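# Place a blue sponge flat on the shelf's top tier

## Task

Put one blue sponge so it rests flat on the upper level of the shelf. The shelf must stay where it is, any other sponges already on it must remain flat and not touching each other, and at the end neither gripper may be in contact with any sponge.

## Robot and tools

Robot: two arms, left_arm and right_arm, each with a two-finger parallel gripper. In the scene frame the origin sits at table-top height midway between the nominal arm bases; +x points out over the table, +z is up, and left_arm is on the +y side (this is not the same as left or right in an image). Calibrated bases: left_arm at (+0.028, +0.365, +0.044) m, right_arm at (+0.028, -0.352, +0.027) m, both turned almost not at all about z. A camera stand is fixed to the floor behind the arms.

Frames: each arm reports its hand position and orientation in its own base frame, and all offsets you send use that arm's base axes. The gripper's fingers extend along its +z axis and open and close along its y axis. end_effector_position is the point between the pads, roughly 1 cm back from the fingertips. Readings may be wrong by a few centimetres, worse at long reach.

execute_actions(actions, cameras): actions is a list of up to 15 actions; each action is a list of up to 15 rows, one row per 1/30 s control step, and a short action repeats its final row until step 15. Every row has 14 numbers in [-1, 1]: dx, dy, dz, rx, ry, rz, opening for left_arm, then the same seven for right_arm. The six pose numbers are an offset, not a pose, counted from that arm's Hand target as it was when the action began (each row is measured from that same start, not from the row before). Scale: 1.0 equals 0.6 m for dx, dy, dz and 180 degrees for the rotation vector rx, ry, rz. Rotation happens about the Hand target's position. Sending the same offset again moves the arm further. Opening is absolute: +1 fully open (0.094 m), -1 closed. To leave an arm alone send zeros for its six pose numbers and repeat its current opening (a 0 there would half-close it). An empty actions list returns camera images and the full state.

move(target, speed, blend, opening_speed, grip_force, blocking, cameras): target is one 14-number row or a list of up to 15 rows, laid out and scaled as above; every row is an offset from the Hand targets at the start of the move, not from the previous row. speed is top path speed in m/s, 0.002 to 2.9 (default 0.25), one value or one per target; turning is capped at twice that in rad/s. blend, in metres, lets a list round corners instead of stopping at each point (0 means stop). opening_speed sets how fast openings change, in units of the -1..+1 scale per second, at least 0.2; use it to close gently on soft sponges. grip_force is the per-pad force limit in newtons, 10 to 50, one value or one per arm; it persists, and low values close slowly. blocking=false returns after about 0.5 s while the move continues. Paths are straight and ignore obstacles and the other arm; avoid routing near an arm's own base, which can whip the elbow around. The move's result adds a move: line such as done, off_target, moving, held or fault, plus limits (paced means the sent pose was clipped, held means a check withheld steps). Done means at rest within 10 mm and 2 degrees; it says nothing about contact.

wait(seconds, cameras): 0 to 3600 s, lets the scene run with no new commands; a running move continues. stop(cameras): brakes a running move. zoom_image(camera, region): enlarges part of the newest image of cam_head_left, cam_head_right, cam_left_wrist or cam_right_wrist; region [x0, y0, x1, y1] in pixels, at most 504 by 504. read_manual(section): licence text only. finished_scene(scene): ends the current scene, given its number; irreversible, and nothing else should be called in that reply after ending scene 1.

Cameras: head images 896x504, wrist images 672x504 (fisheye). Images arrive only for an empty actions list or when cameras names them; an unknown name invalidates the call.

Result lines: Hand target is the last commanded pose after clipping, the base for the next offsets; the gripper often rests a few cm short of it because of friction and weight, so send the remaining gap as a new offset if needed. The controller limits each step's orientation to 40 degrees from the measured one. grip_measured is the measured finger opening on the command scale (may read up to about 2.5 mm wide when empty); it tracks your command and gives no sign of touching an object. Joint torques are total drive output, offset and noisy; joints 1 to 3 wrap at ±28 N m. Joint velocities may say within noise. Tool commands shows current gripper commands. Step readings list positions at some control steps for action calls only. MOTOR HOT appears at 75 °C; at 90 °C the arm folds and stops working, at 100 °C it collapses. Holding loads, stretching out or pushing against something heats motors.

Avoid: dropping or releasing moving objects, fast impacts, pushing hard into the shelf or table, knocking over or shifting the shelf, disturbing other sponges, letting anything leave the table, and any contact between the two arms or closing one gripper on the other's fingers. Faster motion strikes harder, and a target set well past a contact presses harder; to relieve a push, command the target back beyond the gripper. Release by opening well above grip_measured, then withdraw so the gripper no longer touches any sponge.

Each tool is called after "Call:" by a JSON object that holds its "fn" and its "kwargs".

## Session

Call:
{"fn": "execute_actions", "kwargs": {"actions": []}}

Scene clock: 0.00 s.
left_arm: end_effector_position=(+0.3096, -0.1456, +0.3748) grip_measured=+1.000 end_effector_quat_wxyz=(+0.489, +0.133, +0.767, -0.393) | right_arm: end_effector_position=(+0.3785, +0.1167, +0.4237) grip_measured=+1.000 end_effector_quat_wxyz=(+0.659, -0.136, +0.737, -0.065)
Joint positions: left_arm=[-0.074 1.052 1.159 -0.403 0.752 -0.301 0.094] | right_arm=[0.465 1.182 1.317 -0.267 0.377 -0.232 0.094]
Joint velocities: within noise
Joint torques (N m): no reading
Motor temperatures (°C): left_arm=[26 27 33 25 24 27 28] | right_arm=[29 30 28 27 27 28 28]
Heat: left arm: 33 °C; right arm: 30 °C.
Hand target: left_arm +0.3043, -0.1463, +0.3928; +0.510, +0.148, +0.751, -0.392 | right_arm +0.3730, +0.1131, +0.4410; +0.676, -0.124, +0.724, -0.060
Tool commands: left_gripper/opening=+1.0 right_gripper/opening=+1.0

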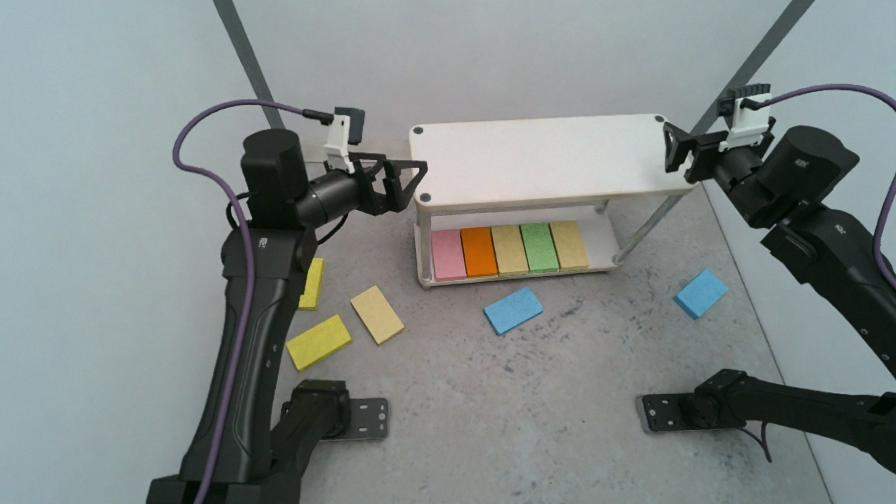

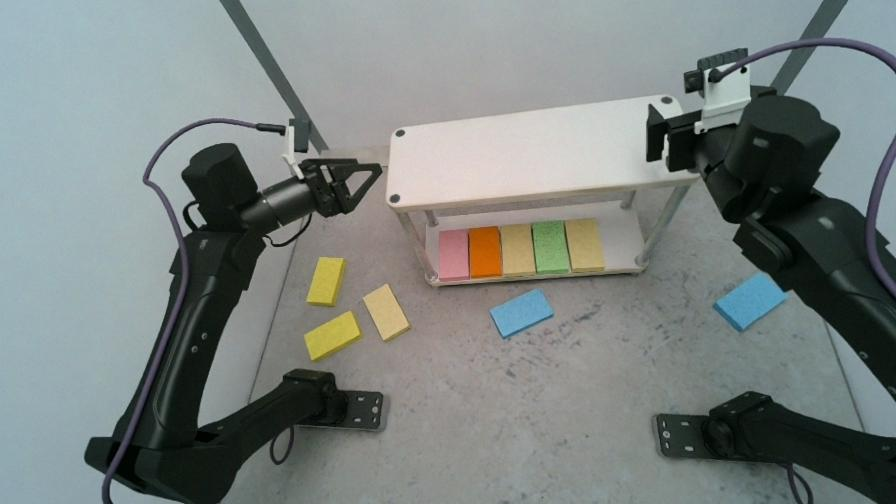

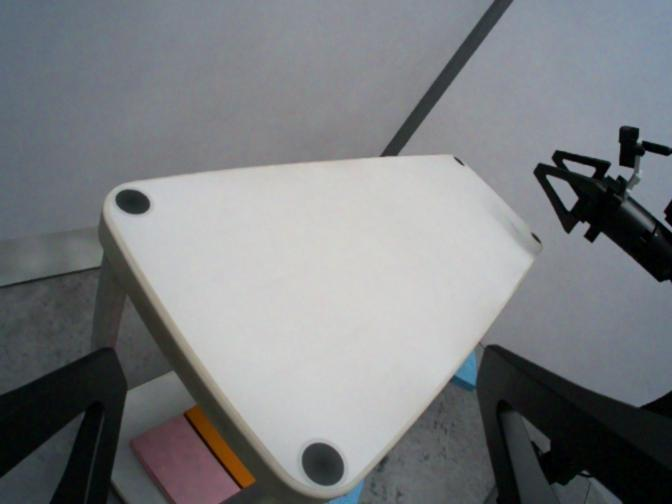

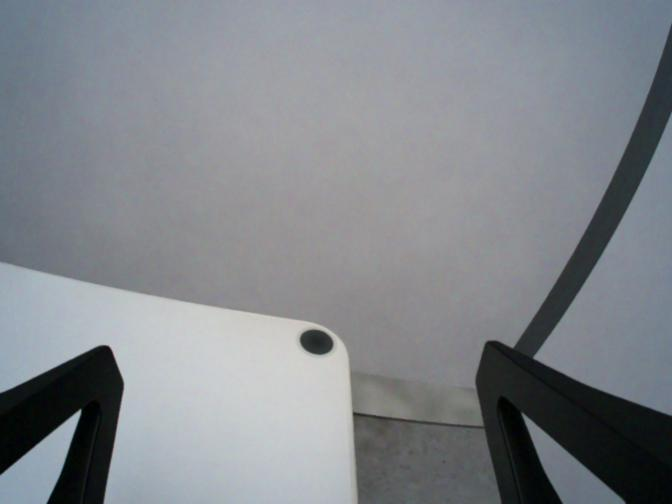

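Call:
{"fn": "move", "kwargs": {"target": [[-0.174,-0.023,-0.055,0.117,-0.002,-0.075,1,0,0,0,0,0,0,1],[-0.19,-0.306,-0.355,0.2347,-0.004,-0.15,1,0,0,0,0,0,0,1]], "blend": [0.04,0], "cameras": ["all"]}}

Scene clock: 8.20 s.
left_arm: end_effector_position=(+0.1844, -0.3205, +0.1698) grip_measured=+1.000 end_effector_quat_wxyz=(+0.299, +0.499, +0.791, -0.190) | right_arm: end_effector_position=(+0.3785, +0.1167, +0.4237) grip_measured=+1.000 end_effector_quat_wxyz=(+0.659, -0.136, +0.737, -0.065)
Joint positions: left_arm=[-1.015 1.314 1.01 -0.547 0.075 0.083 0.094] | right_arm=[0.465 1.182 1.317 -0.267 0.377 -0.232 0.094]
Joint torques (N m): left_arm=[-0.38 -3.23 5.64 1.84 -0.05 -0.08] | right_arm=[-0.09 -4.46 6.76 2.21 -0.01 0.01]
Heat: left arm: 34 °C; right arm: 31 °C.
Hand target: left_arm +0.1903, -0.3299, +0.1798; +0.324, +0.490, +0.783, -0.202 | right_arm +0.3730, +0.1131, +0.4410; +0.676, -0.124, +0.724, -0.060
Off the commanded pose: left_arm 0.015 m, 4 deg | right_arm 0.018 m, 3 deg.
move: off_target (left_arm)

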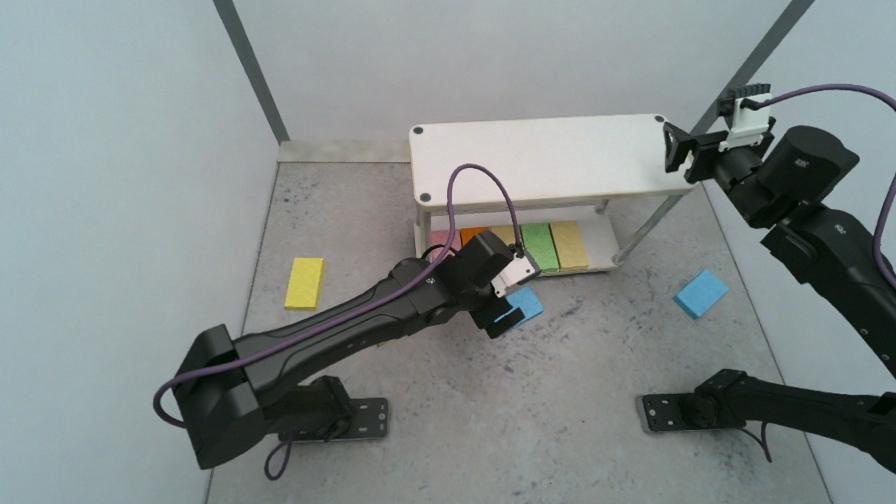

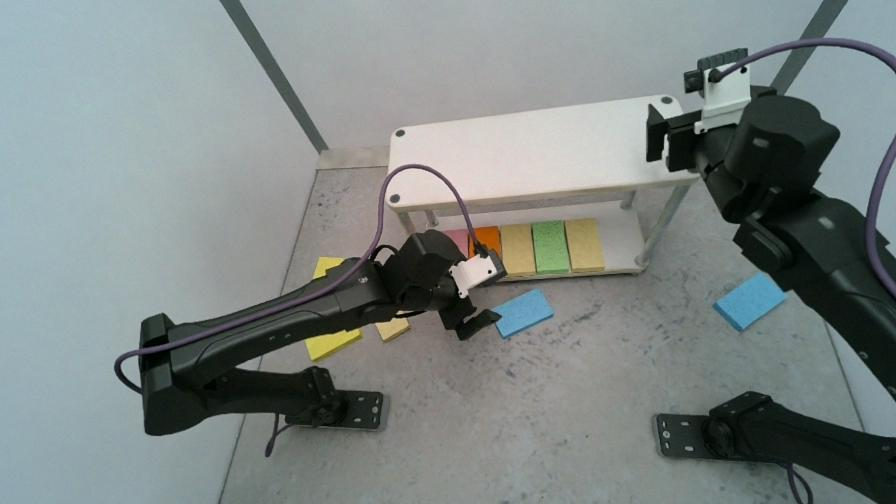

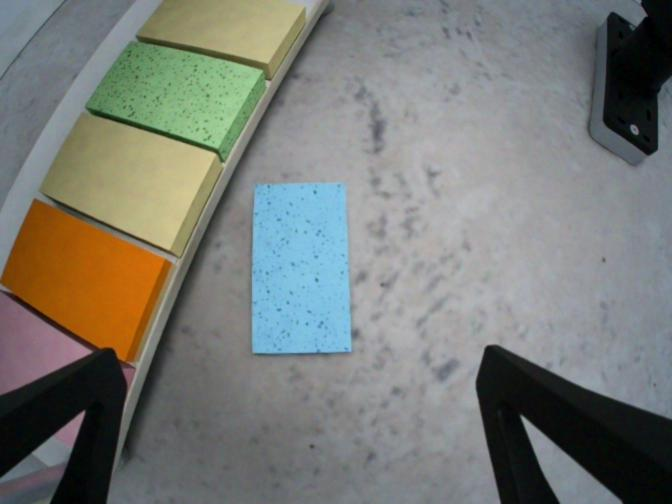

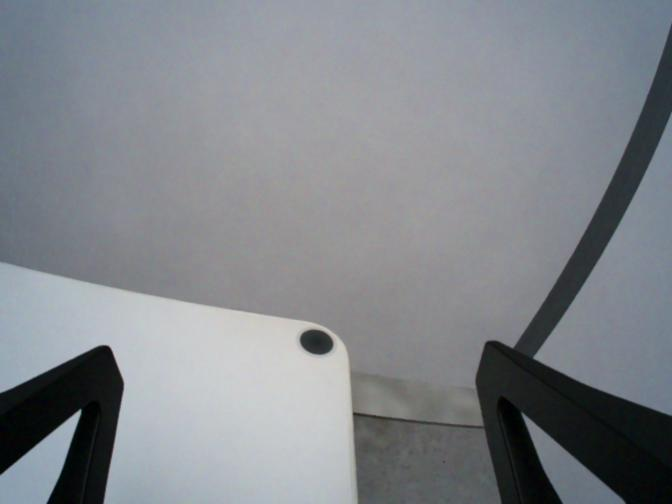

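Call:
{"fn": "move", "kwargs": {"target": [[0.0555,-0.076,-0.2163,0,0,0,1,0,0,0,0,0,0,1],[0.072,-0.1098,-0.318,0,0,0,1,0,0,0,0,0,0,1]], "blend": [0.02,0], "speed": [0.25,0.12], "cameras": ["cam_head_right","cam_left_wrist"]}}

Scene clock: 12.60 s.
left_arm: end_effector_position=(+0.2258, -0.3870, -0.0201) grip_measured=+1.000 end_effector_quat_wxyz=(+0.299, +0.499, +0.791, -0.190) | right_arm: end_effector_position=(+0.3785, +0.1167, +0.4237) grip_measured=+1.000 end_effector_quat_wxyz=(+0.659, -0.136, +0.737, -0.065)
Joint positions: left_arm=[-1.015 1.968 0.848 0.271 0.075 0.083 0.094] | right_arm=[0.465 1.182 1.317 -0.267 0.377 -0.232 0.094]
Joint torques (N m): left_arm=[-0.08 -6.41 4.07 1.85 -0.01 -0.05] | right_arm=[-0.1 -4.45 6.76 2.21 -0.01 0.01]
Motor temperatures (°C): left_arm=[26 27 34 27 24 27 28] | right_arm=[29 30 30 32 27 28 28]
Heat: left arm: 34 °C; right arm: 32 °C.
Hand target: left_arm +0.2335, -0.3957, -0.0110; +0.324, +0.490, +0.783, -0.202 | right_arm +0.3730, +0.1131, +0.4410; +0.676, -0.124, +0.724, -0.060
Off the commanded pose: left_arm 0.015 m, 3 deg | right_arm 0.018 m, 3 deg.
move: off_target (left_arm)

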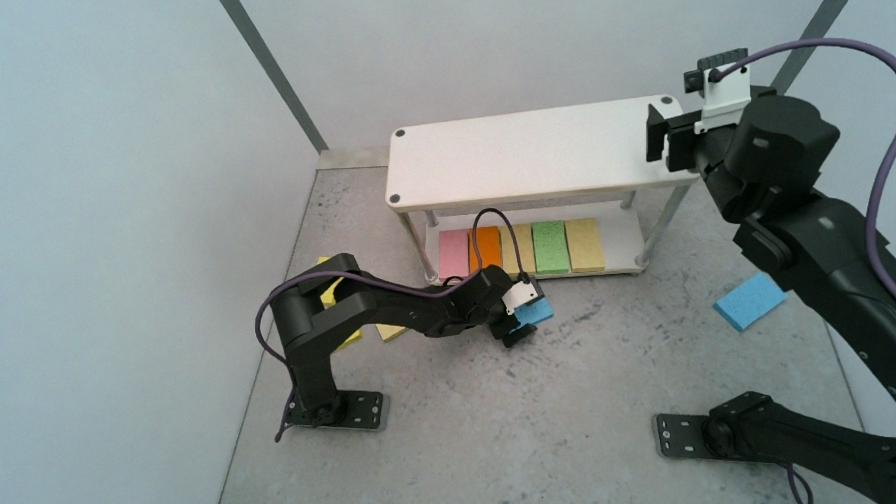

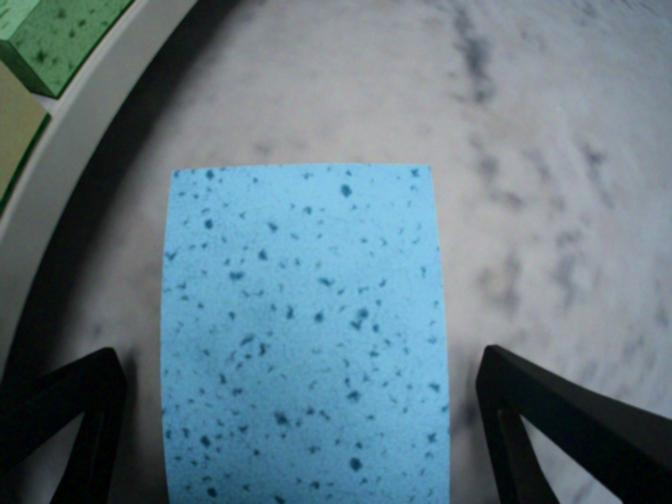

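Call:
{"fn": "move", "kwargs": {"target": [[0,0,-0.0117,-0.0653,-0.0308,0,1,0,0,0,0,0,0,1],[0,0,-0.0117,-0.0653,-0.0308,0,0.12,0,0,0,0,0,0,1]], "opening_speed": 1.0, "speed": 0.15, "cameras": ["cam_left_wrist"]}}

Scene clock: 17.03 s.
left_arm: end_effector_position=(+0.2275, -0.3934, -0.0266) grip_measured=+0.337 end_effector_quat_wxyz=(+0.391, +0.475, +0.750, -0.243) | right_arm: end_effector_position=(+0.3785, +0.1167, +0.4237) grip_measured=+1.000 end_effector_quat_wxyz=(+0.659, -0.136, +0.737, -0.065)
Joint positions: left_arm=[-1.015 2.081 0.683 0.782 0.086 0.07 0.063] | right_arm=[0.465 1.182 1.317 -0.267 0.377 -0.232 0.094]
Joint torques (N m): left_arm=[0.64 -6.22 2.39 2.14 0.12 -0.08] | right_arm=[-0.1 -4.46 6.75 2.21 -0.01 0.01]
Heat: left arm: 34 °C; right arm: 33 °C.
Hand target: left_arm +0.2335, -0.3957, -0.0181; +0.410, +0.463, +0.742, -0.258 | right_arm +0.3730, +0.1131, +0.4410; +0.676, -0.124, +0.724, -0.060
Off the commanded pose: left_arm 0.011 m, 3 deg | right_arm 0.018 m, 3 deg.
move: off_target (left_arm); target 2's new opening was sent with left_arm's hand 0.011 m and 3 deg from that target

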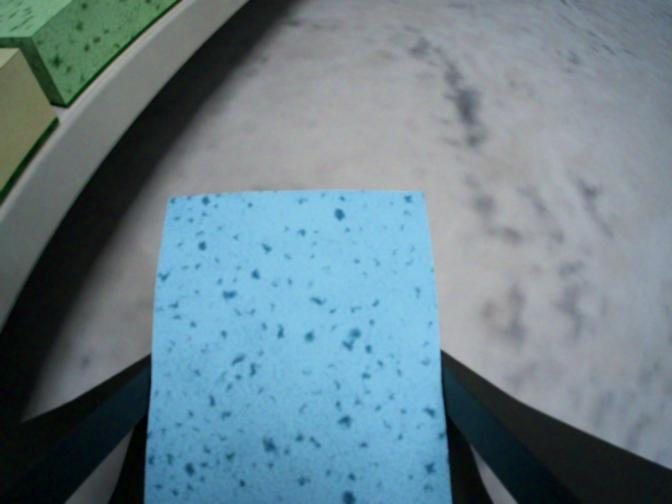

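Call:
{"fn": "move", "kwargs": {"target": [[-0.0725,0.0595,0.73,0,0,0,0.25,0,0,0,0,0,0,1],[0.211,0.176,0.713,0,0,0,0.25,0,0,0,0,0,0,1]], "blend": [0.04,0], "speed": 0.3, "cameras": ["all"]}}

Scene clock: 21.50 s.
left_arm: end_effector_position=(+0.3689, -0.2891, +0.3958) grip_measured=+0.337 end_effector_quat_wxyz=(+0.406, +0.455, +0.753, -0.247) | right_arm: end_effector_position=(+0.3785, +0.1167, +0.4237) grip_measured=+1.000 end_effector_quat_wxyz=(+0.659, -0.136, +0.737, -0.065)
Joint positions: left_arm=[-0.482 1.85 2.329 -1.154 0.497 0.362 0.063] | right_arm=[0.465 1.182 1.317 -0.267 0.377 -0.232 0.094]
Joint torques (N m): left_arm=[0.44 -6.06 8.5 1.12 0.41 0.05] | right_arm=[-0.1 -4.46 6.76 2.22 0 0.01]
Heat: left arm: 35 °C; right arm: 34 °C.
Hand target: left_arm +0.3601, -0.2901, +0.4097; +0.410, +0.463, +0.742, -0.258 | right_arm +0.3730, +0.1131, +0.4410; +0.676, -0.124, +0.724, -0.060
Off the commanded pose: left_arm 0.016 m, 2 deg | right_arm 0.018 m, 3 deg.
move: off_target (left_arm)

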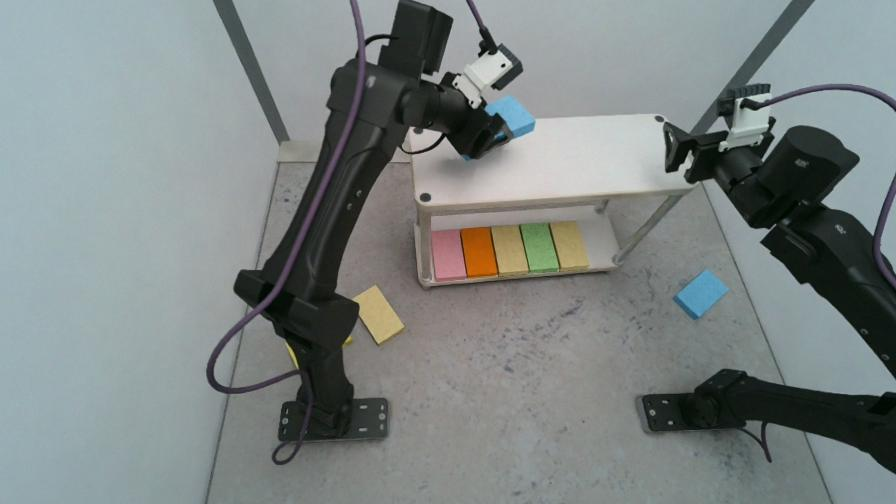

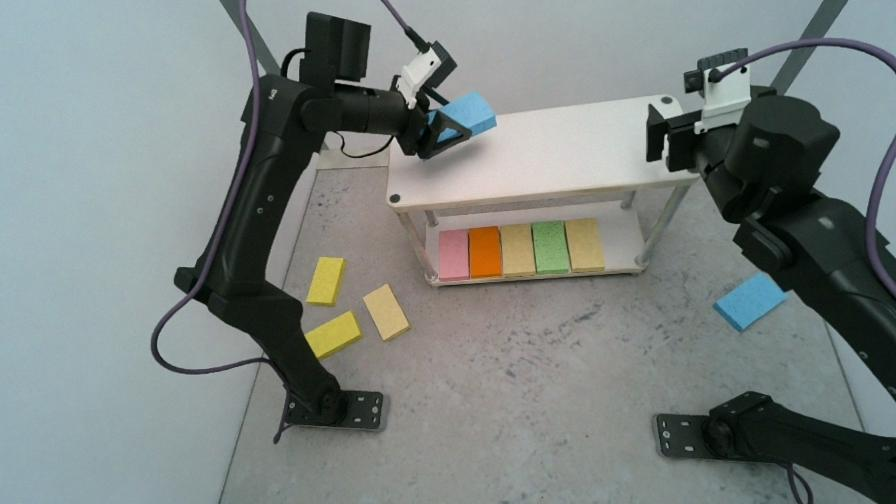

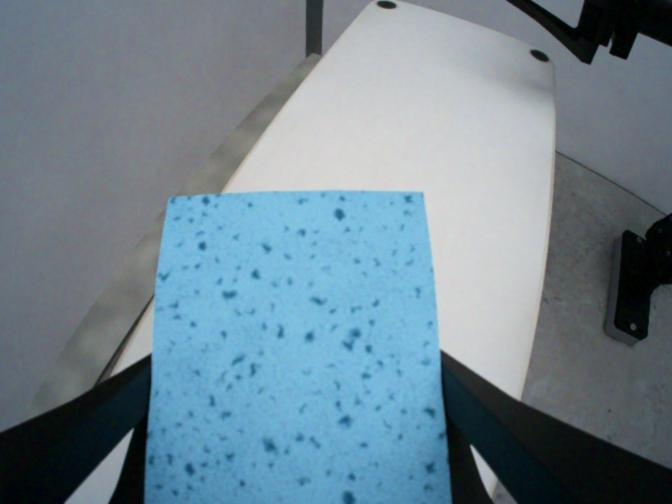

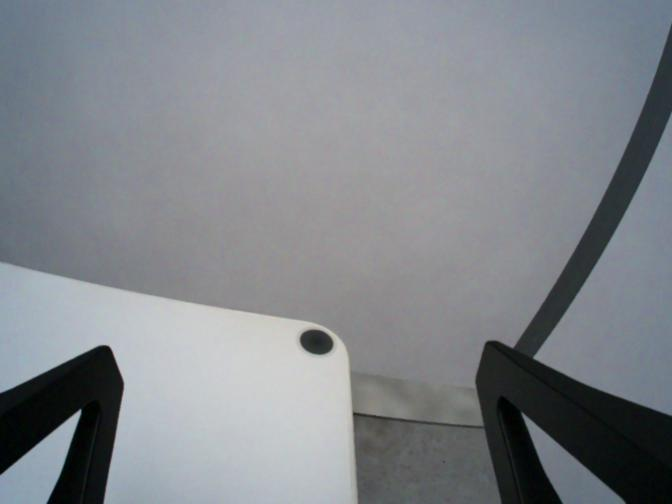

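Call:
{"fn": "move", "kwargs": {"target": [[0,0,-0.1,0,0,0,0.25,0,0,0,0,0,0,1],[0,0,-0.125,0,0,0,0.25,0,0,0,0,0,0,1]], "blend": [0.01,0], "speed": [0.15,0.03], "cameras": ["cam_head_left","cam_head_right","cam_left_wrist"]}}

Scene clock: 23.83 s.
left_arm: end_effector_position=(+0.3646, -0.2883, +0.3294) grip_measured=+0.337 end_effector_quat_wxyz=(+0.401, +0.465, +0.750, -0.248) | right_arm: end_effector_position=(+0.3785, +0.1167, +0.4237) grip_measured=+1.000 end_effector_quat_wxyz=(+0.659, -0.136, +0.737, -0.065)
Joint positions: left_arm=[-0.481 1.672 1.809 -0.828 0.51 0.385 0.063] | right_arm=[0.465 1.182 1.317 -0.267 0.377 -0.232 0.094]
Joint torques (N m): left_arm=[0.39 -7.27 3.63 1.68 0.32 -0.11] | right_arm=[-0.09 -4.46 6.76 2.22 -0.01 0.01]
Heat: left arm: 35 °C; right arm: 35 °C.
Hand target: left_arm +0.3601, -0.2901, +0.3347; +0.410, +0.463, +0.742, -0.258 | right_arm +0.3730, +0.1131, +0.4410; +0.676, -0.124, +0.724, -0.060
Off the commanded pose: left_arm 0.007 m, 2 deg | right_arm 0.018 m, 3 deg.
move: done; blend cut to 0.0075 m at target 1

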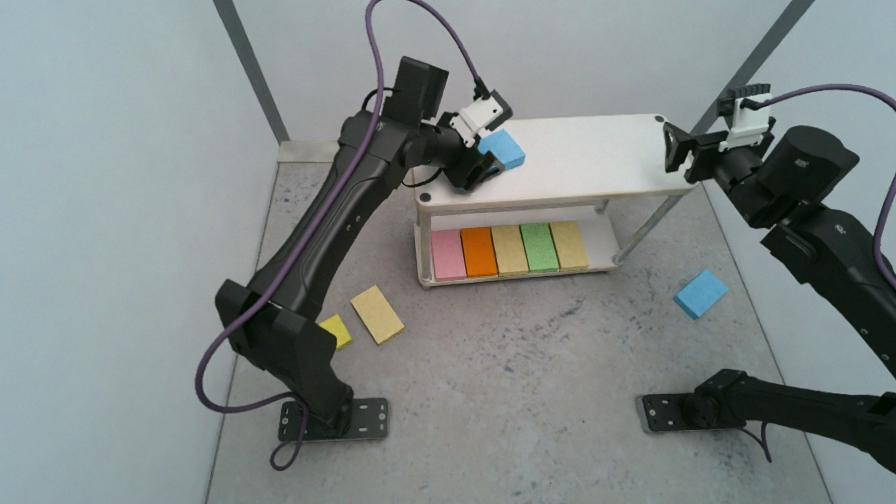

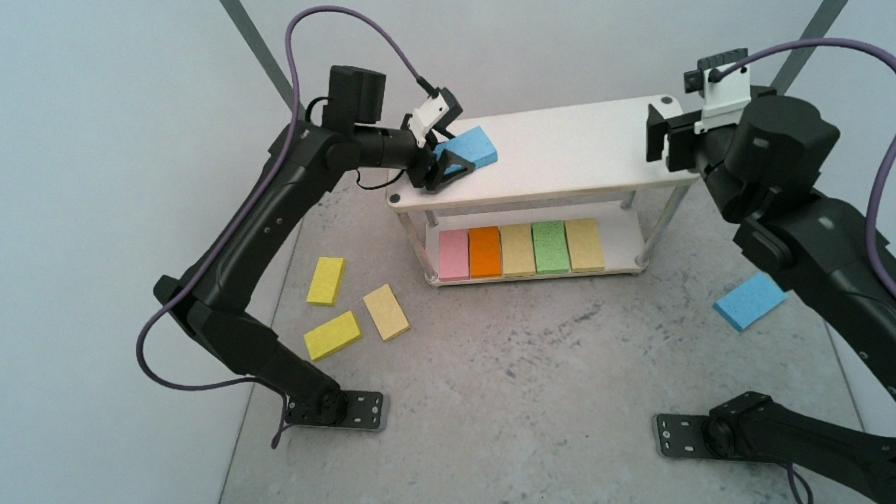

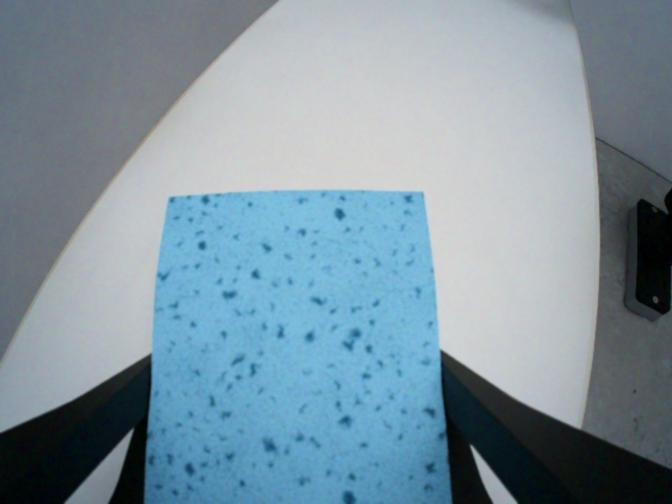

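Call:
{"fn": "move", "kwargs": {"target": [0,0,-0.0133,0,0,0,0.25,0,0,0,0,0,0,1], "speed": 0.03, "cameras": ["cam_head_right","cam_left_wrist"]}}

Scene clock: 24.90 s.
left_arm: end_effector_position=(+0.3647, -0.2883, +0.3301) grip_measured=+0.337 end_effector_quat_wxyz=(+0.413, +0.463, +0.744, -0.248) | right_arm: end_effector_position=(+0.3785, +0.1167, +0.4237) grip_measured=+1.000 end_effector_quat_wxyz=(+0.659, -0.136, +0.737, -0.065)
Joint positions: left_arm=[-0.481 1.65 1.768 -0.78 0.51 0.38 0.063] | right_arm=[0.465 1.182 1.317 -0.267 0.377 -0.232 0.094]
Joint torques (N m): left_arm=[0.34 -6.45 3.29 1.59 0.3 -0.07] | right_arm=[-0.09 -4.46 6.76 2.21 0 0.01]
Heat: left arm: 35 °C; right arm: 35 °C.
Hand target: left_arm +0.3601, -0.2901, +0.3268; +0.410, +0.463, +0.742, -0.258 | right_arm +0.3730, +0.1131, +0.4410; +0.676, -0.124, +0.724, -0.060
Off the commanded pose: left_arm 0.006 m, 1 deg | right_arm 0.018 m, 3 deg.
move: done

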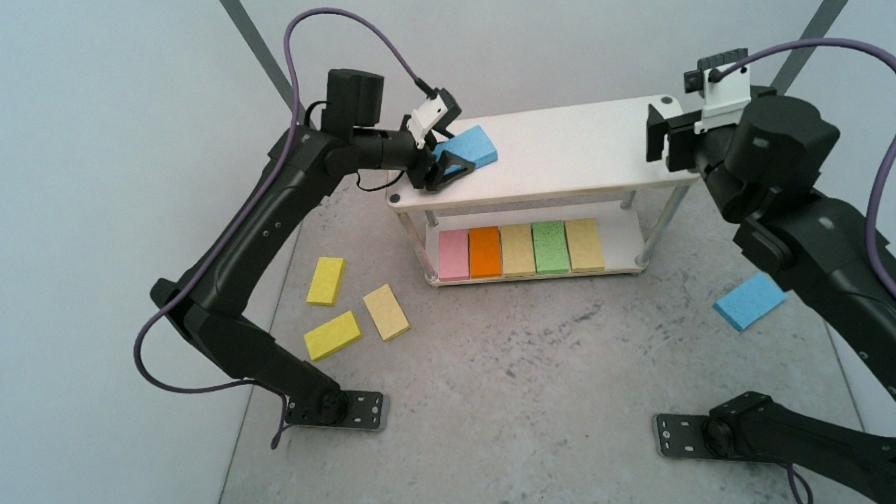

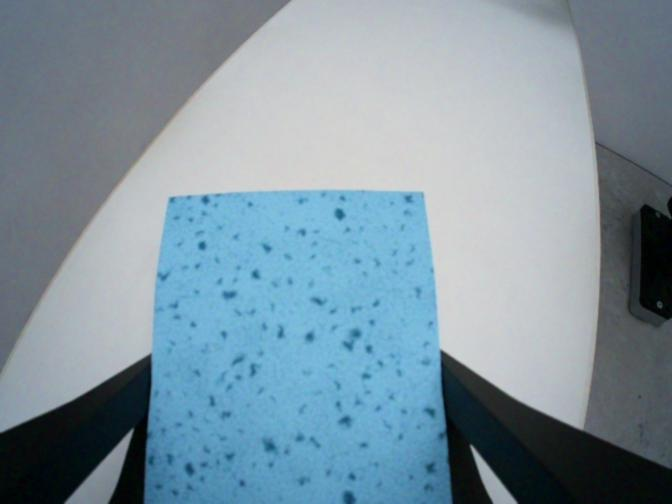

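Call:
{"fn": "move", "kwargs": {"target": [[0,0,0.018,0,0,0,0.25,0,0,0,0,0,0,1],[0,0,0.018,0,0,0,0.8,0,0,0,0,0,0,1],[-0.078,0.16,0.16,0,0,0,0.8,0,0,0,0,0,0,1]], "speed": [0.05,0.05,0.15], "opening_speed": 1.0, "cameras": ["cam_head_left","cam_head_right","cam_left_wrist"]}}

Scene clock: 29.83 s.
left_arm: end_effector_position=(+0.3223, -0.1927, +0.4090) grip_measured=+0.798 end_effector_quat_wxyz=(+0.403, +0.456, +0.754, -0.247) | right_arm: end_effector_position=(+0.3785, +0.1167, +0.4237) grip_measured=+1.000 end_effector_quat_wxyz=(+0.659, -0.136, +0.737, -0.065)
Joint positions: left_arm=[-0.234 1.612 2.147 -1.329 0.683 0.564 0.084] | right_arm=[0.465 1.182 1.317 -0.267 0.377 -0.232 0.094]
Joint torques (N m): left_arm=[0.46 -3.95 7.87 0.97 0.57 0.04] | right_arm=[-0.09 -4.46 6.75 2.21 -0.01 0.01]
Heat: left arm: 35 °C; right arm: 36 °C.
Hand target: left_arm +0.3133, -0.1941, +0.4228; +0.410, +0.463, +0.742, -0.258 | right_arm +0.3730, +0.1131, +0.4410; +0.676, -0.124, +0.724, -0.060
Off the commanded pose: left_arm 0.017 m, 2 deg | right_arm 0.018 m, 3 deg.
move: off_target (left_arm)

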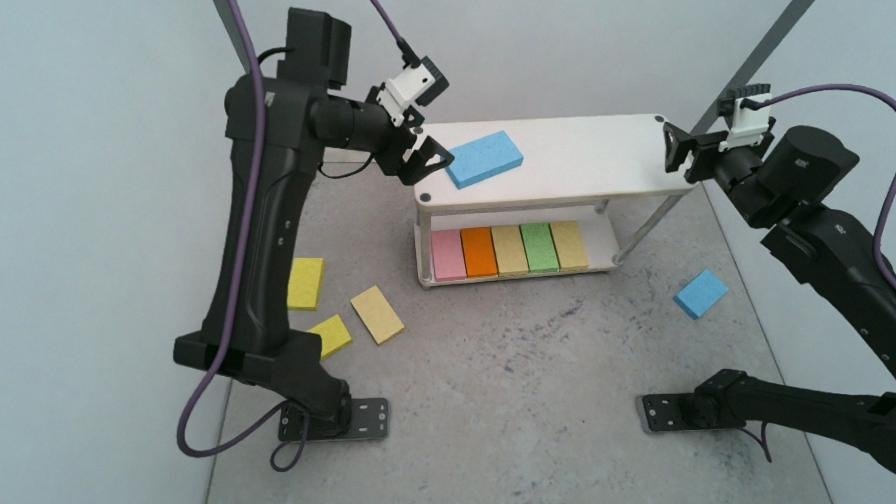

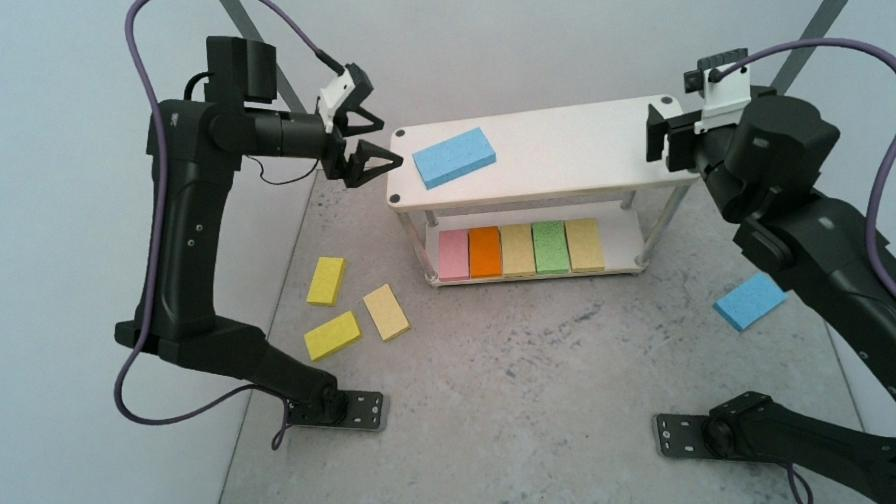

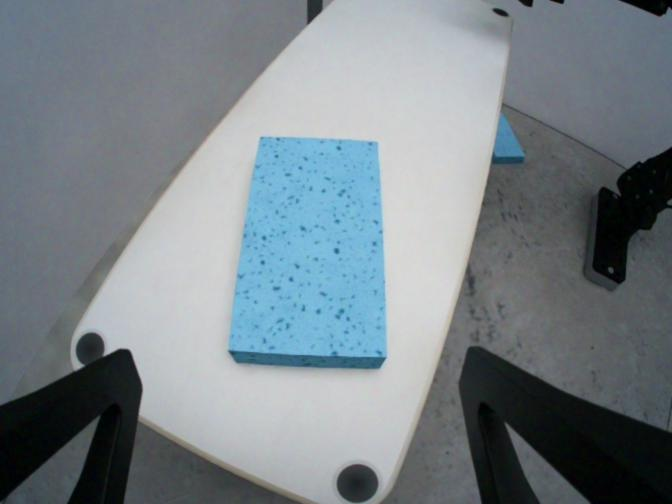

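Done with practice.

Call:
{"fn": "finished_scene", "kwargs": {"scene": 1}}

The scene is finished: the task was done.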